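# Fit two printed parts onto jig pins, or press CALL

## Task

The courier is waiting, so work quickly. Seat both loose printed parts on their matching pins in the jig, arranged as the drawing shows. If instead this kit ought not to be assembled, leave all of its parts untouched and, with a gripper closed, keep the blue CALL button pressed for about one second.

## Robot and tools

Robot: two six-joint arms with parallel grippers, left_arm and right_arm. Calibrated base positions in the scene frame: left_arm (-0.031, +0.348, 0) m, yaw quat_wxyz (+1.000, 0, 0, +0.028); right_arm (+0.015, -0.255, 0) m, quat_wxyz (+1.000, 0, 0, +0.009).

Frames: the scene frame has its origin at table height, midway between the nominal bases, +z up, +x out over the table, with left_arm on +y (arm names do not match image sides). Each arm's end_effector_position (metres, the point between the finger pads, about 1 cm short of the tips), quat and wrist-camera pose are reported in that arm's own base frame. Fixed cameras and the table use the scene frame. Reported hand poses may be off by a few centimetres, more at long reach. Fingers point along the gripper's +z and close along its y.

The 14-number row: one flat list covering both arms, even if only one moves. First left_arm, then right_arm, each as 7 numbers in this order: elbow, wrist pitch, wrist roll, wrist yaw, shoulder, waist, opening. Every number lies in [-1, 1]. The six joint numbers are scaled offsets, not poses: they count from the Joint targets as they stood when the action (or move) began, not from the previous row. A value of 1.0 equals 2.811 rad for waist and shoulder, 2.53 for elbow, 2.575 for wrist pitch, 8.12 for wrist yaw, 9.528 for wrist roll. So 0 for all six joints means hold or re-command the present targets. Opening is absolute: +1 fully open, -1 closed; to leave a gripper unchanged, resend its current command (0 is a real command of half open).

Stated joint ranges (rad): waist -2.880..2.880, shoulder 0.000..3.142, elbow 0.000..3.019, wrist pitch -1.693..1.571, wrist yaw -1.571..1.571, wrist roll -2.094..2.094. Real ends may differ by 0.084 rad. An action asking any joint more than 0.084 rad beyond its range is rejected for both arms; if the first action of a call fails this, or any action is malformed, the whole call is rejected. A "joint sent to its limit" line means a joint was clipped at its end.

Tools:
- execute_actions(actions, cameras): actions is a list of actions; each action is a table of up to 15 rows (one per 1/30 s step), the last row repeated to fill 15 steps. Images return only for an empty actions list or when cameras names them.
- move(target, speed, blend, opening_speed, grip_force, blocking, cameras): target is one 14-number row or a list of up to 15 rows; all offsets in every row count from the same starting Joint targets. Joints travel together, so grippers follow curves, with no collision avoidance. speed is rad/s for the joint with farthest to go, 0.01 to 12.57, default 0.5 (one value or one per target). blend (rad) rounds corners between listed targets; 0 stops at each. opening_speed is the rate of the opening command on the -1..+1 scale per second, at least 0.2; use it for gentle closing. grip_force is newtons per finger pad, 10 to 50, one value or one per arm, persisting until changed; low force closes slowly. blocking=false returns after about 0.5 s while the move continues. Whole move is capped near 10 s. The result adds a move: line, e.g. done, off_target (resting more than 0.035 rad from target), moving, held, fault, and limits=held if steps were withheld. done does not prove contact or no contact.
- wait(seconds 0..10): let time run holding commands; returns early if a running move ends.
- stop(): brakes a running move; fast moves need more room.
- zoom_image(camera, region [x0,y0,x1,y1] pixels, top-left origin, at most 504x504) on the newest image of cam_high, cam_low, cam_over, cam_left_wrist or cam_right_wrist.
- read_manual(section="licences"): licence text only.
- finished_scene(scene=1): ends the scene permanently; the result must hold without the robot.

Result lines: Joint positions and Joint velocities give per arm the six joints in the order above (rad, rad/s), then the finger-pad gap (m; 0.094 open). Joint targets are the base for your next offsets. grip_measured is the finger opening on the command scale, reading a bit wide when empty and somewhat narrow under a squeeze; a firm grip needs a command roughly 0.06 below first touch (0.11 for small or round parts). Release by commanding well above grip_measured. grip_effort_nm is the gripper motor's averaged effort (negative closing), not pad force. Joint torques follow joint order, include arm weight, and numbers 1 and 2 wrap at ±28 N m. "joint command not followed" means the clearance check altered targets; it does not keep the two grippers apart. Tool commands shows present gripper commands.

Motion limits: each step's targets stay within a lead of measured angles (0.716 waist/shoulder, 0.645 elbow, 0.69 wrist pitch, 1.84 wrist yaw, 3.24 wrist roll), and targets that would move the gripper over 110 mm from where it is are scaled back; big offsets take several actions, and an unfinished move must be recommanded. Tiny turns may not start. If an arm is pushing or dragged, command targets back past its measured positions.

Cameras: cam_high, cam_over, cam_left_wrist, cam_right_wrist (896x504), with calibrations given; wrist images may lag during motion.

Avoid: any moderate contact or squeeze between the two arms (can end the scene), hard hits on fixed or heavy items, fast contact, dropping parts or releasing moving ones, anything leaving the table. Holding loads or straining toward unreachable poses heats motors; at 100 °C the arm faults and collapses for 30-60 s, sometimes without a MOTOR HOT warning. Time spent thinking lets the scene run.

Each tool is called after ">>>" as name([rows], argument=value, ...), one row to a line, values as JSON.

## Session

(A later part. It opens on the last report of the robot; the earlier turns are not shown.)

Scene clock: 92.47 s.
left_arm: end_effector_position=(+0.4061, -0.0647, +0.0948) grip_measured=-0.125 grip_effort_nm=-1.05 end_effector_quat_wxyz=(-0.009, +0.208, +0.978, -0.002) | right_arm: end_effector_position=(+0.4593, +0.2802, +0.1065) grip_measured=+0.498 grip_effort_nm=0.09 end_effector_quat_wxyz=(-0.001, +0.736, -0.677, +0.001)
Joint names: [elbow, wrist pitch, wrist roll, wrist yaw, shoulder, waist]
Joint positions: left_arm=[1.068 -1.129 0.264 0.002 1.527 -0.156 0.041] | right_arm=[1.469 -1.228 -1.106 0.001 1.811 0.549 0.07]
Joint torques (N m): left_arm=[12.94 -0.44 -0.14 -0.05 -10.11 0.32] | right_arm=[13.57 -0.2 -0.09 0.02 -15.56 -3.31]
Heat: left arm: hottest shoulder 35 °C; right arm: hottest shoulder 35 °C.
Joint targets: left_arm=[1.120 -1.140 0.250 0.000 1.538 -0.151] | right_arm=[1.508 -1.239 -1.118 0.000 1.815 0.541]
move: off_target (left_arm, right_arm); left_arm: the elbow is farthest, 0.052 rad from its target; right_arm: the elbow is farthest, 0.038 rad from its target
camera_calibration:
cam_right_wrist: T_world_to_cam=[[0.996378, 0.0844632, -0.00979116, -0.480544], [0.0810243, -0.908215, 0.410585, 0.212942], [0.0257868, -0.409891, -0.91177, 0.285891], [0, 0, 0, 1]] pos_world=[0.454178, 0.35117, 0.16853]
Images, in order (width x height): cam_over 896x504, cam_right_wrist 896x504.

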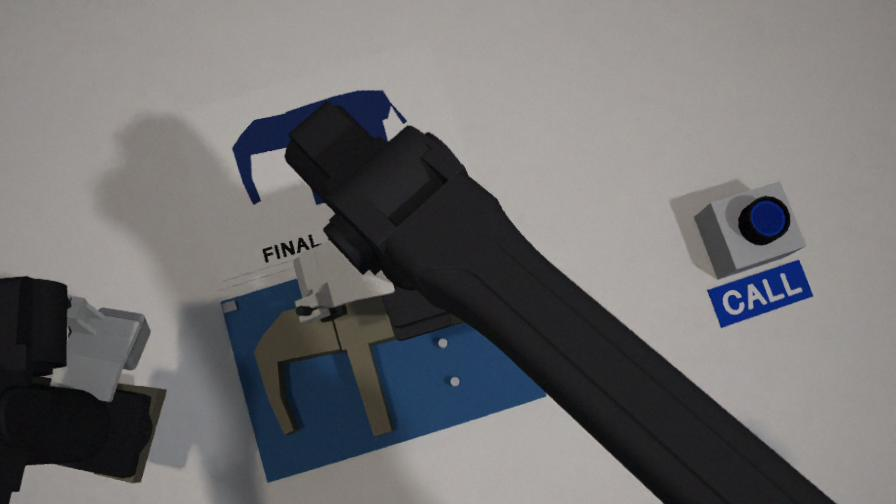

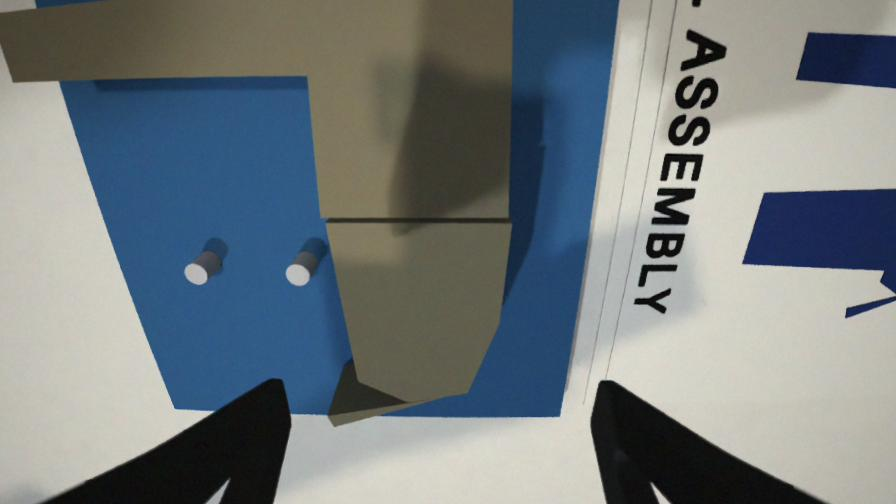

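>>> move([
  [0,0,0,0,0,0,-0.4,0,0,0,0,-0.071,-0.1,0.5],
  [0.1036,-0.0357,-0.12,0,0.0576,-0.233,-0.4,0,0,0,0,-0.071,-0.249,0.5],
], speed=0.8, blend=0.15, cameras=["cam_over","cam_left_wrist"])

Scene clock: 100.03 s.
left_arm: end_effector_position=(+0.3360, -0.3546, +0.1162) grip_measured=-0.125 grip_effort_nm=-1.05 end_effector_quat_wxyz=(-0.004, -0.034, +0.999, +0.003) | right_arm: end_effector_position=(+0.5259, -0.0849, +0.2169) grip_measured=+0.498 grip_effort_nm=0.08 end_effector_quat_wxyz=(+0.087, -0.453, +0.885, -0.064)
Joint names: [elbow, wrist pitch, wrist roll, wrist yaw, shoulder, waist]
Joint positions: left_arm=[1.328 -1.221 -0.878 0.002 1.688 -0.81 0.041] | right_arm=[1.473 -1.228 -1.106 0.001 1.599 -0.159 0.07]
Joint torques (N m): left_arm=[13.52 -0.03 -0.18 -0.14 -12.22 0.5] | right_arm=[14.19 0.18 -0.09 0.03 -12.34 -2.61]
Heat: left arm: hottest shoulder 35 °C; right arm: hottest shoulder 36 °C.
Joint targets: left_arm=[1.382 -1.232 -0.893 0.000 1.700 -0.806] | right_arm=[1.508 -1.239 -1.118 0.000 1.615 -0.159]
move: off_target (left_arm); blend cut to 0.1406 rad at target 1; left_arm: the elbow is farthest, 0.054 rad from its target
camera_calibration:
cam_left_wrist: T_world_to_cam=[[0.0855279, -0.996277, -0.0108623, -0.38076], [-0.899696, -0.0819115, 0.428762, 0.259977], [-0.428055, -0.0268983, -0.903352, 0.326473], [0, 0, 0, 1]] pos_world=[0.406215, -0.349266, 0.179316]
Images, in order (width x height): cam_over 896x504, cam_left_wrist 896x504.

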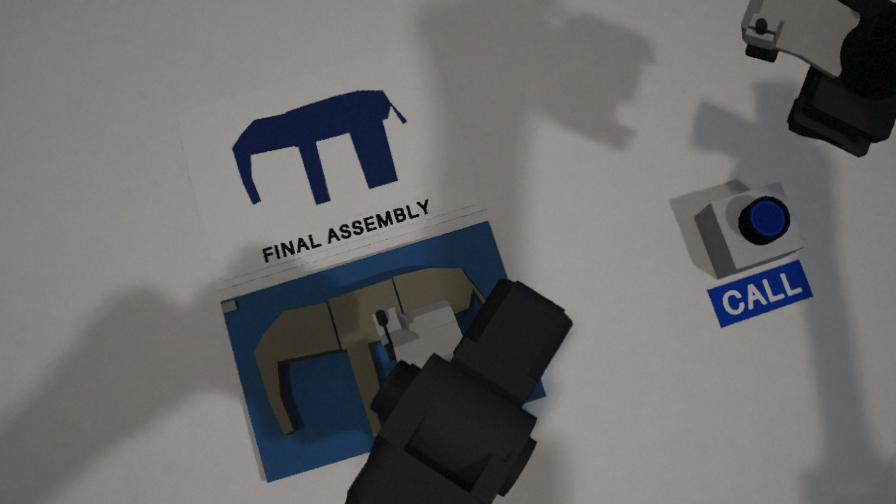

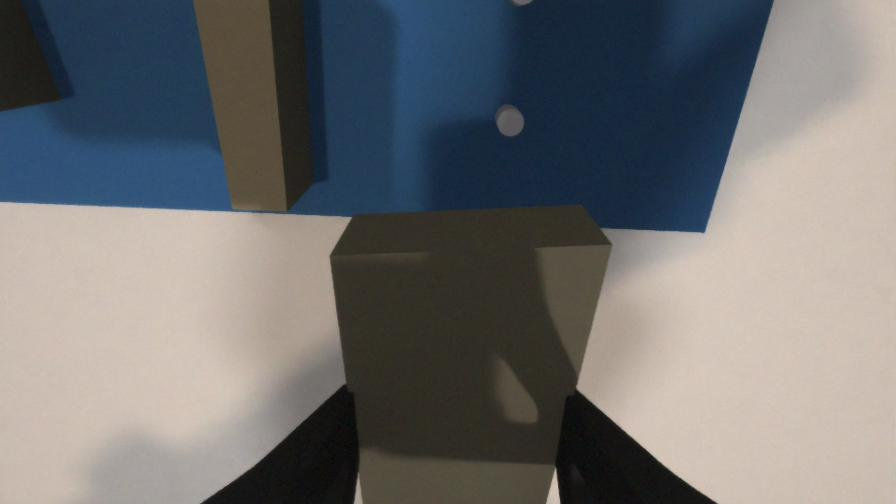

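>>> move(target=[0.015,0.0439,0.005,0,0.0406,0.0057,-0.4,0,0,0,0,0,0,0.5], speed=0.25, cameras=["cam_left_wrist"])

Scene clock: 102.80 s.
left_arm: end_effector_position=(+0.3648, -0.3739, +0.0701) grip_measured=-0.125 grip_effort_nm=-1.05 end_effector_quat_wxyz=(-0.002, -0.032, +0.999, +0.001) | right_arm: end_effector_position=(+0.5259, -0.0849, +0.2169) grip_measured=+0.498 grip_effort_nm=0.08 end_effector_quat_wxyz=(+0.087, -0.453, +0.885, -0.064)
Joint names: [elbow, wrist pitch, wrist roll, wrist yaw, shoulder, waist]
Joint positions: left_arm=[1.369 -1.132 -0.861 0.002 1.812 -0.796 0.041] | right_arm=[1.473 -1.228 -1.106 0.001 1.599 -0.159 0.07]
Joint torques (N m): left_arm=[12.86 0.58 0.14 -0.14 -14.8 0.09] | right_arm=[14.19 0.21 -0.09 0.03 -12.4 -2.61]
Heat: left arm: hottest shoulder 35 °C; right arm: hottest shoulder 36 °C.
Joint targets: left_arm=[1.420 -1.118 -0.846 0.000 1.814 -0.790] | right_arm=[1.508 -1.239 -1.118 0.000 1.615 -0.159]
move: off_target (left_arm); left_arm: the elbow is farthest, 0.051 rad from its target
camera_calibration:
cam_left_wrist: T_world_to_cam=[[0.0821949, -0.996598, -0.00600458, -0.402142], [-0.901745, -0.0769347, 0.425367, 0.30686], [-0.424382, -0.0295484, -0.905001, 0.294429], [0, 0, 0, 1]] pos_world=[0.434714, -0.368466, 0.133516]
Images, in order (width x height): cam_left_wrist 896x504.

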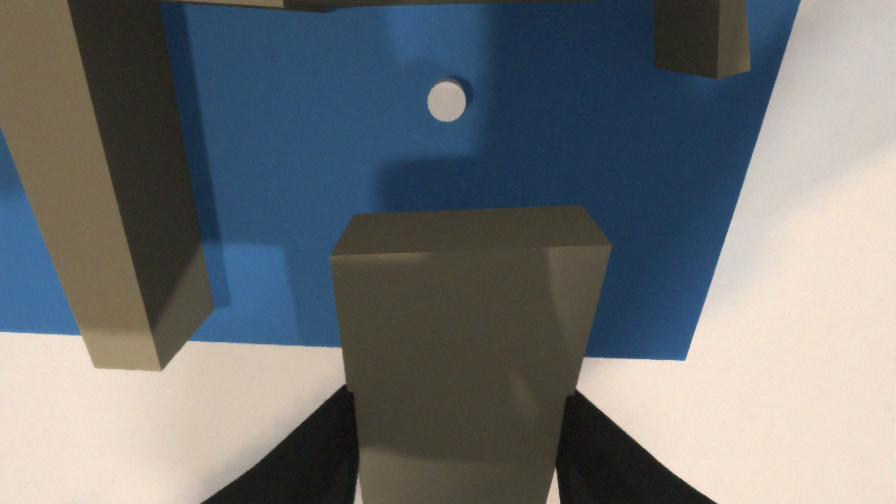

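>>> move(target=[0.0229,0.0031,0.0048,0,0.0213,0.0164,-0.4,0,0,0,0,0,0,0.5], speed=0.12, cameras=["cam_left_wrist","cam_high"])

Scene clock: 104.97 s.
left_arm: end_effector_position=(+0.3989, -0.3698, +0.0620) grip_measured=-0.125 grip_effort_nm=-1.05 end_effector_quat_wxyz=(+0.002, -0.035, +0.999, -0.003) | right_arm: end_effector_position=(+0.5259, -0.0849, +0.2169) grip_measured=+0.498 grip_effort_nm=0.08 end_effector_quat_wxyz=(+0.087, -0.453, +0.885, -0.064)
Joint names: [elbow, wrist pitch, wrist roll, wrist yaw, shoulder, waist]
Joint positions: left_arm=[1.424 -1.122 -0.815 0.002 1.865 -0.746 0.041] | right_arm=[1.473 -1.228 -1.106 0.001 1.599 -0.159 0.07]
Joint torques (N m): left_arm=[13.33 0.76 0.15 -0.13 -15.91 0.32] | right_arm=[14.2 0.17 -0.09 0.03 -12.34 -2.67]
Heat: left arm: hottest shoulder 35 °C; right arm: hottest shoulder 36 °C.
Joint targets: left_arm=[1.478 -1.111 -0.800 0.000 1.874 -0.744] | right_arm=[1.508 -1.239 -1.118 0.000 1.615 -0.159]
move: off_target (left_arm); left_arm: the elbow is farthest, 0.054 rad from its target
camera_calibration:
cam_left_wrist: T_world_to_cam=[[0.0867121, -0.99623, 0.00271773, -0.403152], [-0.90494, -0.0776248, 0.418399, 0.342813], [-0.416611, -0.0387397, -0.908259, 0.295348], [0, 0, 0, 1]] pos_world=[0.468228, -0.36358, 0.125915]
Images, in order (width x height): cam_high 896x504, cam_left_wrist 896x504.

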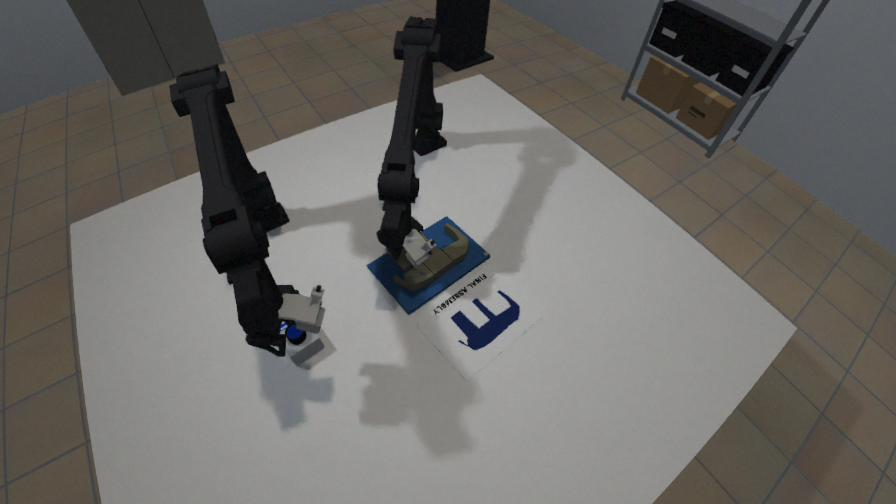

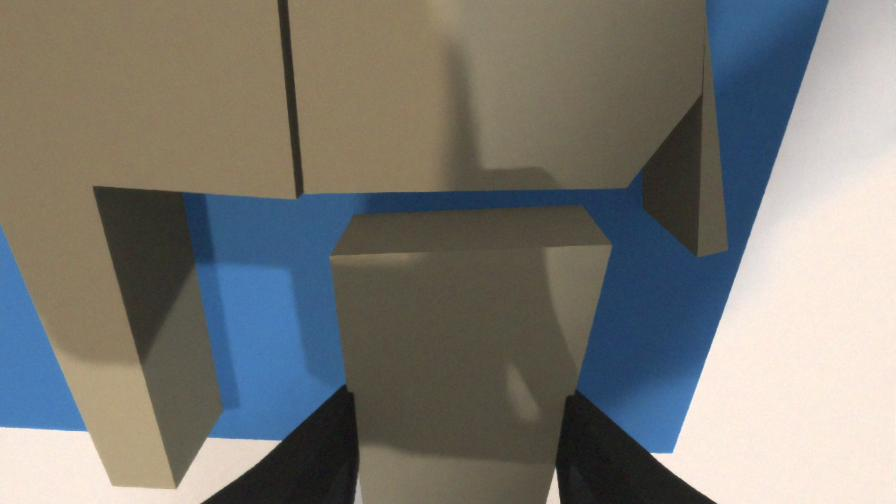

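>>> move([
  [0,0,0,0,0,-0.0043,-0.4,0,0,0,0,0,0,0.5],
  [-0.0285,0.0130,0,0,0.0075,-0.0043,-0.4,0,0,0,0,0,0,0.5],
], speed=0.08, cameras=["cam_left_wrist"])

Scene clock: 108.37 s.
left_arm: end_effector_position=(+0.3971, -0.3696, +0.0452) grip_measured=-0.125 grip_effort_nm=-1.05 end_effector_quat_wxyz=(+0.000, -0.033, +0.999, -0.001) | right_arm: end_effector_position=(+0.5259, -0.0849, +0.2169) grip_measured=+0.498 grip_effort_nm=0.08 end_effector_quat_wxyz=(+0.087, -0.453, +0.885, -0.064)
Joint names: [elbow, wrist pitch, wrist roll, wrist yaw, shoulder, waist]
Joint positions: left_arm=[1.405 -1.089 -0.814 0.002 1.885 -0.748 0.041] | right_arm=[1.473 -1.228 -1.106 0.001 1.599 -0.159 0.07]
Joint torques (N m): left_arm=[8.4 0.57 0.14 -0.13 -15.33 0.09] | right_arm=[14.19 0.18 -0.09 0.03 -12.34 -2.61]
Heat: left arm: hottest shoulder 35 °C; right arm: hottest shoulder 36 °C.
Joint targets: left_arm=[1.406 -1.077 -0.800 0.000 1.895 -0.756] | right_arm=[1.508 -1.239 -1.118 0.000 1.615 -0.159]
move: done
camera_calibration:
cam_left_wrist: T_world_to_cam=[[0.0840692, -0.996458, -0.00182334, -0.401522], [-0.903232, -0.0769764, 0.422192, 0.347614], [-0.420837, -0.0338464, -0.906505, 0.282743], [0, 0, 0, 1]] pos_world=[0.466721, -0.363772, 0.108816]
Images, in order (width x height): cam_left_wrist 896x504.

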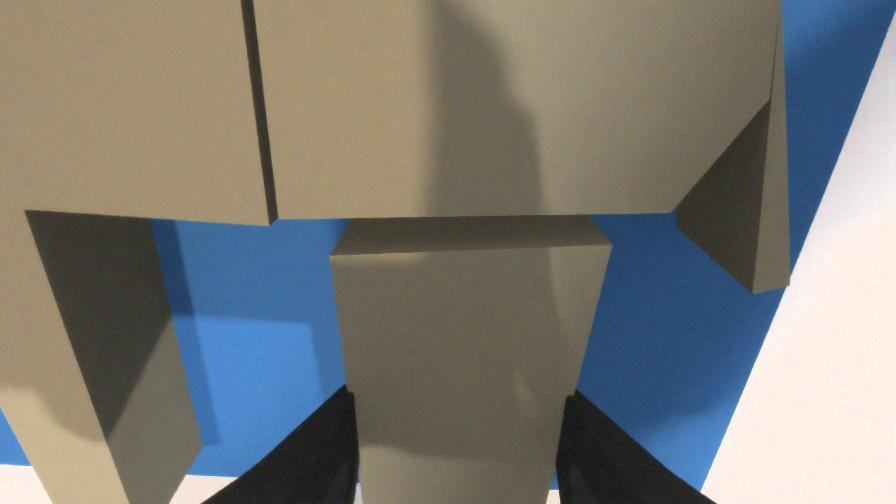

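>>> move([
  [0,0.0023,0,0,0,-0.0013,-0.4,0,0,0,0,0,0,0.5],
  [0,0.0066,0,0,0.0046,-0.0013,-0.4,0,0,0,0,0,0,0.5],
], speed=0.05, cameras=["cam_left_wrist"])

Scene clock: 110.83 s.
left_arm: end_effector_position=(+0.3976, -0.3723, +0.0389) grip_measured=-0.125 grip_effort_nm=-1.05 end_effector_quat_wxyz=(+0.000, -0.031, +1.000, -0.001) | right_arm: end_effector_position=(+0.5259, -0.0849, +0.2169) grip_measured=+0.498 grip_effort_nm=0.08 end_effector_quat_wxyz=(+0.087, -0.453, +0.885, -0.064)
Joint names: [elbow, wrist pitch, wrist roll, wrist yaw, shoulder, waist]
Joint positions: left_arm=[1.405 -1.076 -0.814 0.001 1.897 -0.751 0.041] | right_arm=[1.473 -1.228 -1.106 0.001 1.599 -0.159 0.07]
Joint torques (N m): left_arm=[8.25 1.02 0.15 -0.09 -15.15 -0.62] | right_arm=[14.22 0.17 -0.09 0.03 -12.4 -2.67]
Heat: left arm: hottest shoulder 35 °C; right arm: hottest shoulder 36 °C.
Joint targets: left_arm=[1.406 -1.060 -0.800 0.000 1.908 -0.759] | right_arm=[1.508 -1.239 -1.118 0.000 1.615 -0.159]
move: done
camera_calibration:
cam_left_wrist: T_world_to_cam=[[0.0802717, -0.996771, -0.0017572, -0.402907], [-0.904214, -0.0735595, 0.420698, 0.352358], [-0.419469, -0.0321813, -0.907199, 0.277181], [0, 0, 0, 1]] pos_world=[0.467217, -0.366767, 0.102514]
Images, in order (width x height): cam_left_wrist 896x504.

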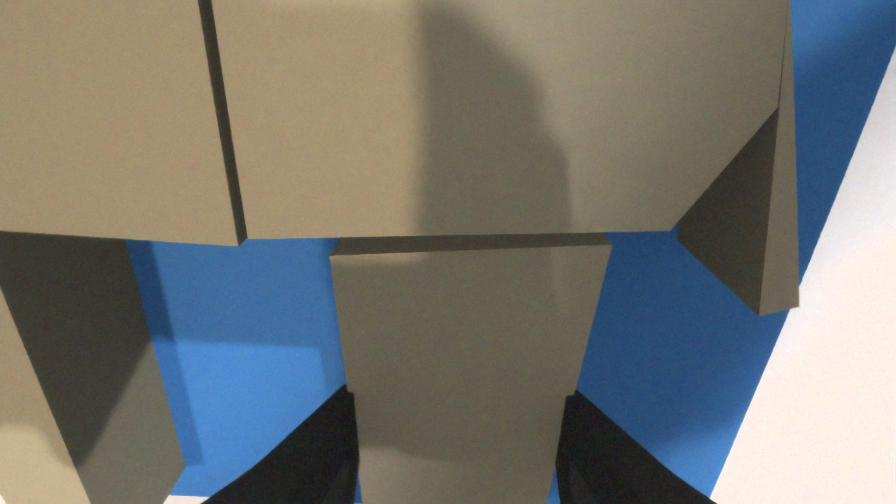

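>>> move(target=[-0.0030,0.0056,0,0,0.0027,0,-0.4,0,0,0,0,0,0,0.5], speed=0.05, cameras=["cam_left_wrist"])

Scene clock: 111.87 s.
left_arm: end_effector_position=(+0.3973, -0.3721, +0.0342) grip_measured=-0.125 grip_effort_nm=-1.05 end_effector_quat_wxyz=(+0.001, -0.031, +1.000, -0.002) | right_arm: end_effector_position=(+0.5259, -0.0849, +0.2169) grip_measured=+0.498 grip_effort_nm=0.08 end_effector_quat_wxyz=(+0.087, -0.453, +0.885, -0.064)
Joint names: [elbow, wrist pitch, wrist roll, wrist yaw, shoulder, waist]
Joint positions: left_arm=[1.397 -1.063 -0.814 0.001 1.901 -0.751 0.041] | right_arm=[1.473 -1.228 -1.106 0.001 1.599 -0.159 0.07]
Joint torques (N m): left_arm=[8.29 0.77 0.14 -0.12 -15.21 -1.14] | right_arm=[14.22 0.21 -0.09 0.03 -12.34 -2.73]
Heat: left arm: hottest shoulder 35 °C; right arm: hottest shoulder 36 °C.
Joint targets: left_arm=[1.398 -1.046 -0.800 0.000 1.916 -0.759] | right_arm=[1.508 -1.239 -1.118 0.000 1.615 -0.159]
move: done
camera_calibration:
cam_left_wrist: T_world_to_cam=[[0.0802953, -0.996771, -0.000685438, -0.402709], [-0.904686, -0.073166, 0.419751, 0.35446], [-0.418445, -0.0330839, -0.907639, 0.272217], [0, 0, 0, 1]] pos_world=[0.466919, -0.366468, 0.0980135]
Images, in order (width x height): cam_left_wrist 896x504.

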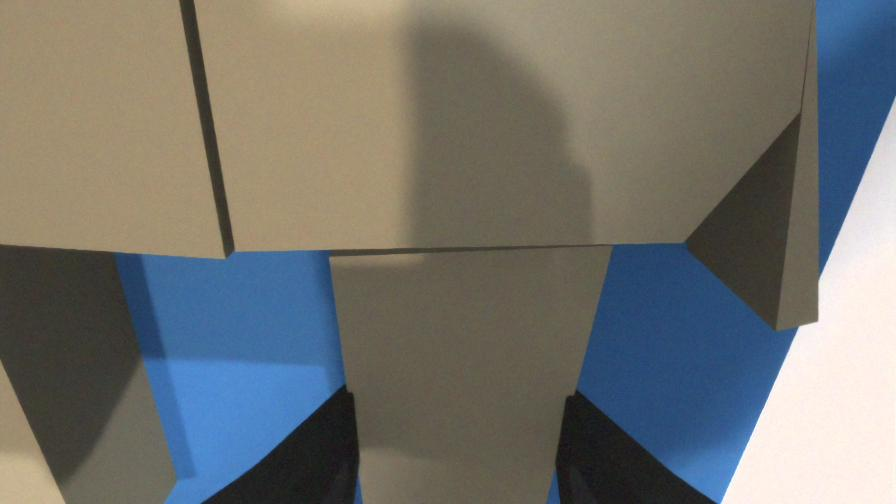

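>>> move(target=[-0.0020,0.0037,0,0,0.0018,0,-0.4,0,0,0,0,0,0,0.5], speed=0.05)

Scene clock: 112.80 s.
left_arm: end_effector_position=(+0.3974, -0.3721, +0.0339) grip_measured=-0.125 grip_effort_nm=-1.05 end_effector_quat_wxyz=(+0.001, -0.031, +1.000, -0.002) | right_arm: end_effector_position=(+0.5259, -0.0849, +0.2169) grip_measured=+0.498 grip_effort_nm=0.08 end_effector_quat_wxyz=(+0.087, -0.453, +0.885, -0.064)
Joint names: [elbow, wrist pitch, wrist roll, wrist yaw, shoulder, waist]
Joint positions: left_arm=[1.396 -1.061 -0.814 0.001 1.901 -0.751 0.041] | right_arm=[1.473 -1.228 -1.106 0.001 1.599 -0.159 0.07]
Joint torques (N m): left_arm=[7.97 1.44 0.14 -0.07 -14.51 -0.5] | right_arm=[14.23 0.18 -0.08 0.03 -12.34 -2.55]
Heat: left arm: hottest shoulder 35 °C; right arm: hottest shoulder 36 °C.
Joint targets: left_arm=[1.393 -1.036 -0.800 0.000 1.921 -0.759] | right_arm=[1.508 -1.239 -1.118 0.000 1.615 -0.159]
move: done

>>> move([
  [0.002,-0.0037,0,0,-0.0045,0,0.3,0,0,0,0,0,0,0.5],
  [0.065,-0.075,0,0,-0.036,0,0.3,0,0,0,0,0,0,0.5],
], speed=[0.1,0.25], opening_speed=0.8, cameras=["cam_left_wrist","cam_over"])

Scene clock: 115.70 s.
left_arm: end_effector_position=(+0.4065, -0.3809, +0.1139) grip_measured=+0.298 grip_effort_nm=0.06 end_effector_quat_wxyz=(+0.013, -0.031, +0.999, -0.014) | right_arm: end_effector_position=(+0.5259, -0.0849, +0.2169) grip_measured=+0.498 grip_effort_nm=0.08 end_effector_quat_wxyz=(+0.087, -0.453, +0.885, -0.064)
Joint names: [elbow, wrist pitch, wrist roll, wrist yaw, shoulder, waist]
Joint positions: left_arm=[1.516 -1.219 -0.814 0.001 1.829 -0.752 0.061] | right_arm=[1.473 -1.228 -1.106 0.001 1.599 -0.159 0.07]
Joint torques (N m): left_arm=[12.64 -0.12 0.1 -0.07 -16.73 -0.56] | right_arm=[14.2 0.18 -0.09 0.03 -12.28 -2.67]
Heat: left arm: hottest shoulder 36 °C; right arm: hottest shoulder 36 °C.
Joint targets: left_arm=[1.558 -1.229 -0.800 0.000 1.820 -0.759] | right_arm=[1.508 -1.239 -1.118 0.000 1.615 -0.159]
move: off_target (left_arm); left_arm: the elbow is farthest, 0.042 rad from its target
camera_calibration:
cam_left_wrist: T_world_to_cam=[[0.0795688, -0.996521, 0.024811, -0.41468], [-0.915196, -0.0631653, 0.398028, 0.339176], [-0.395076, -0.0543776, -0.917038, 0.331419], [0, 0, 0, 1]] pos_world=[0.474343, -0.373791, 0.179211]
Images, in order (width x height): cam_over 896x504, cam_left_wrist 896x504.

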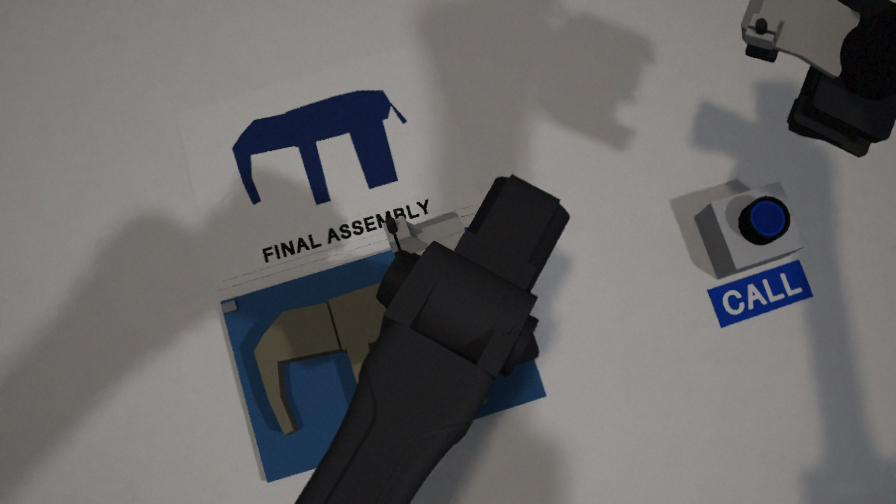

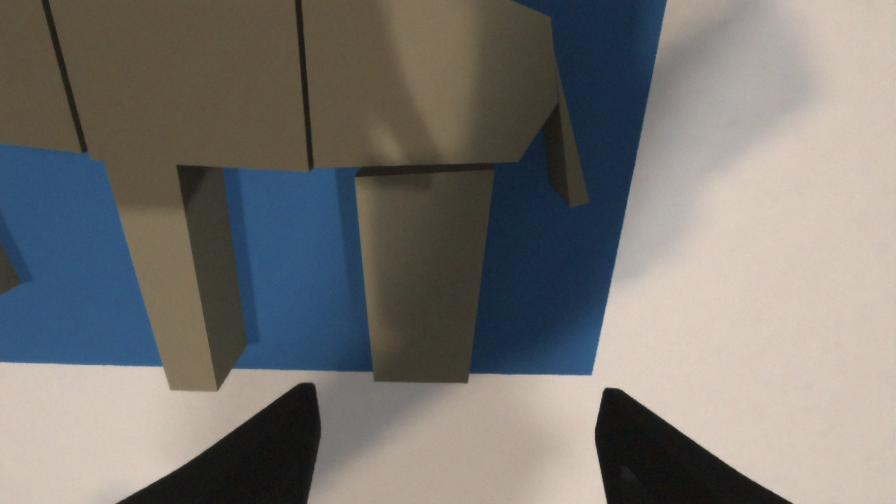

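>>> finished_scene()

The scene is finished: the task was done.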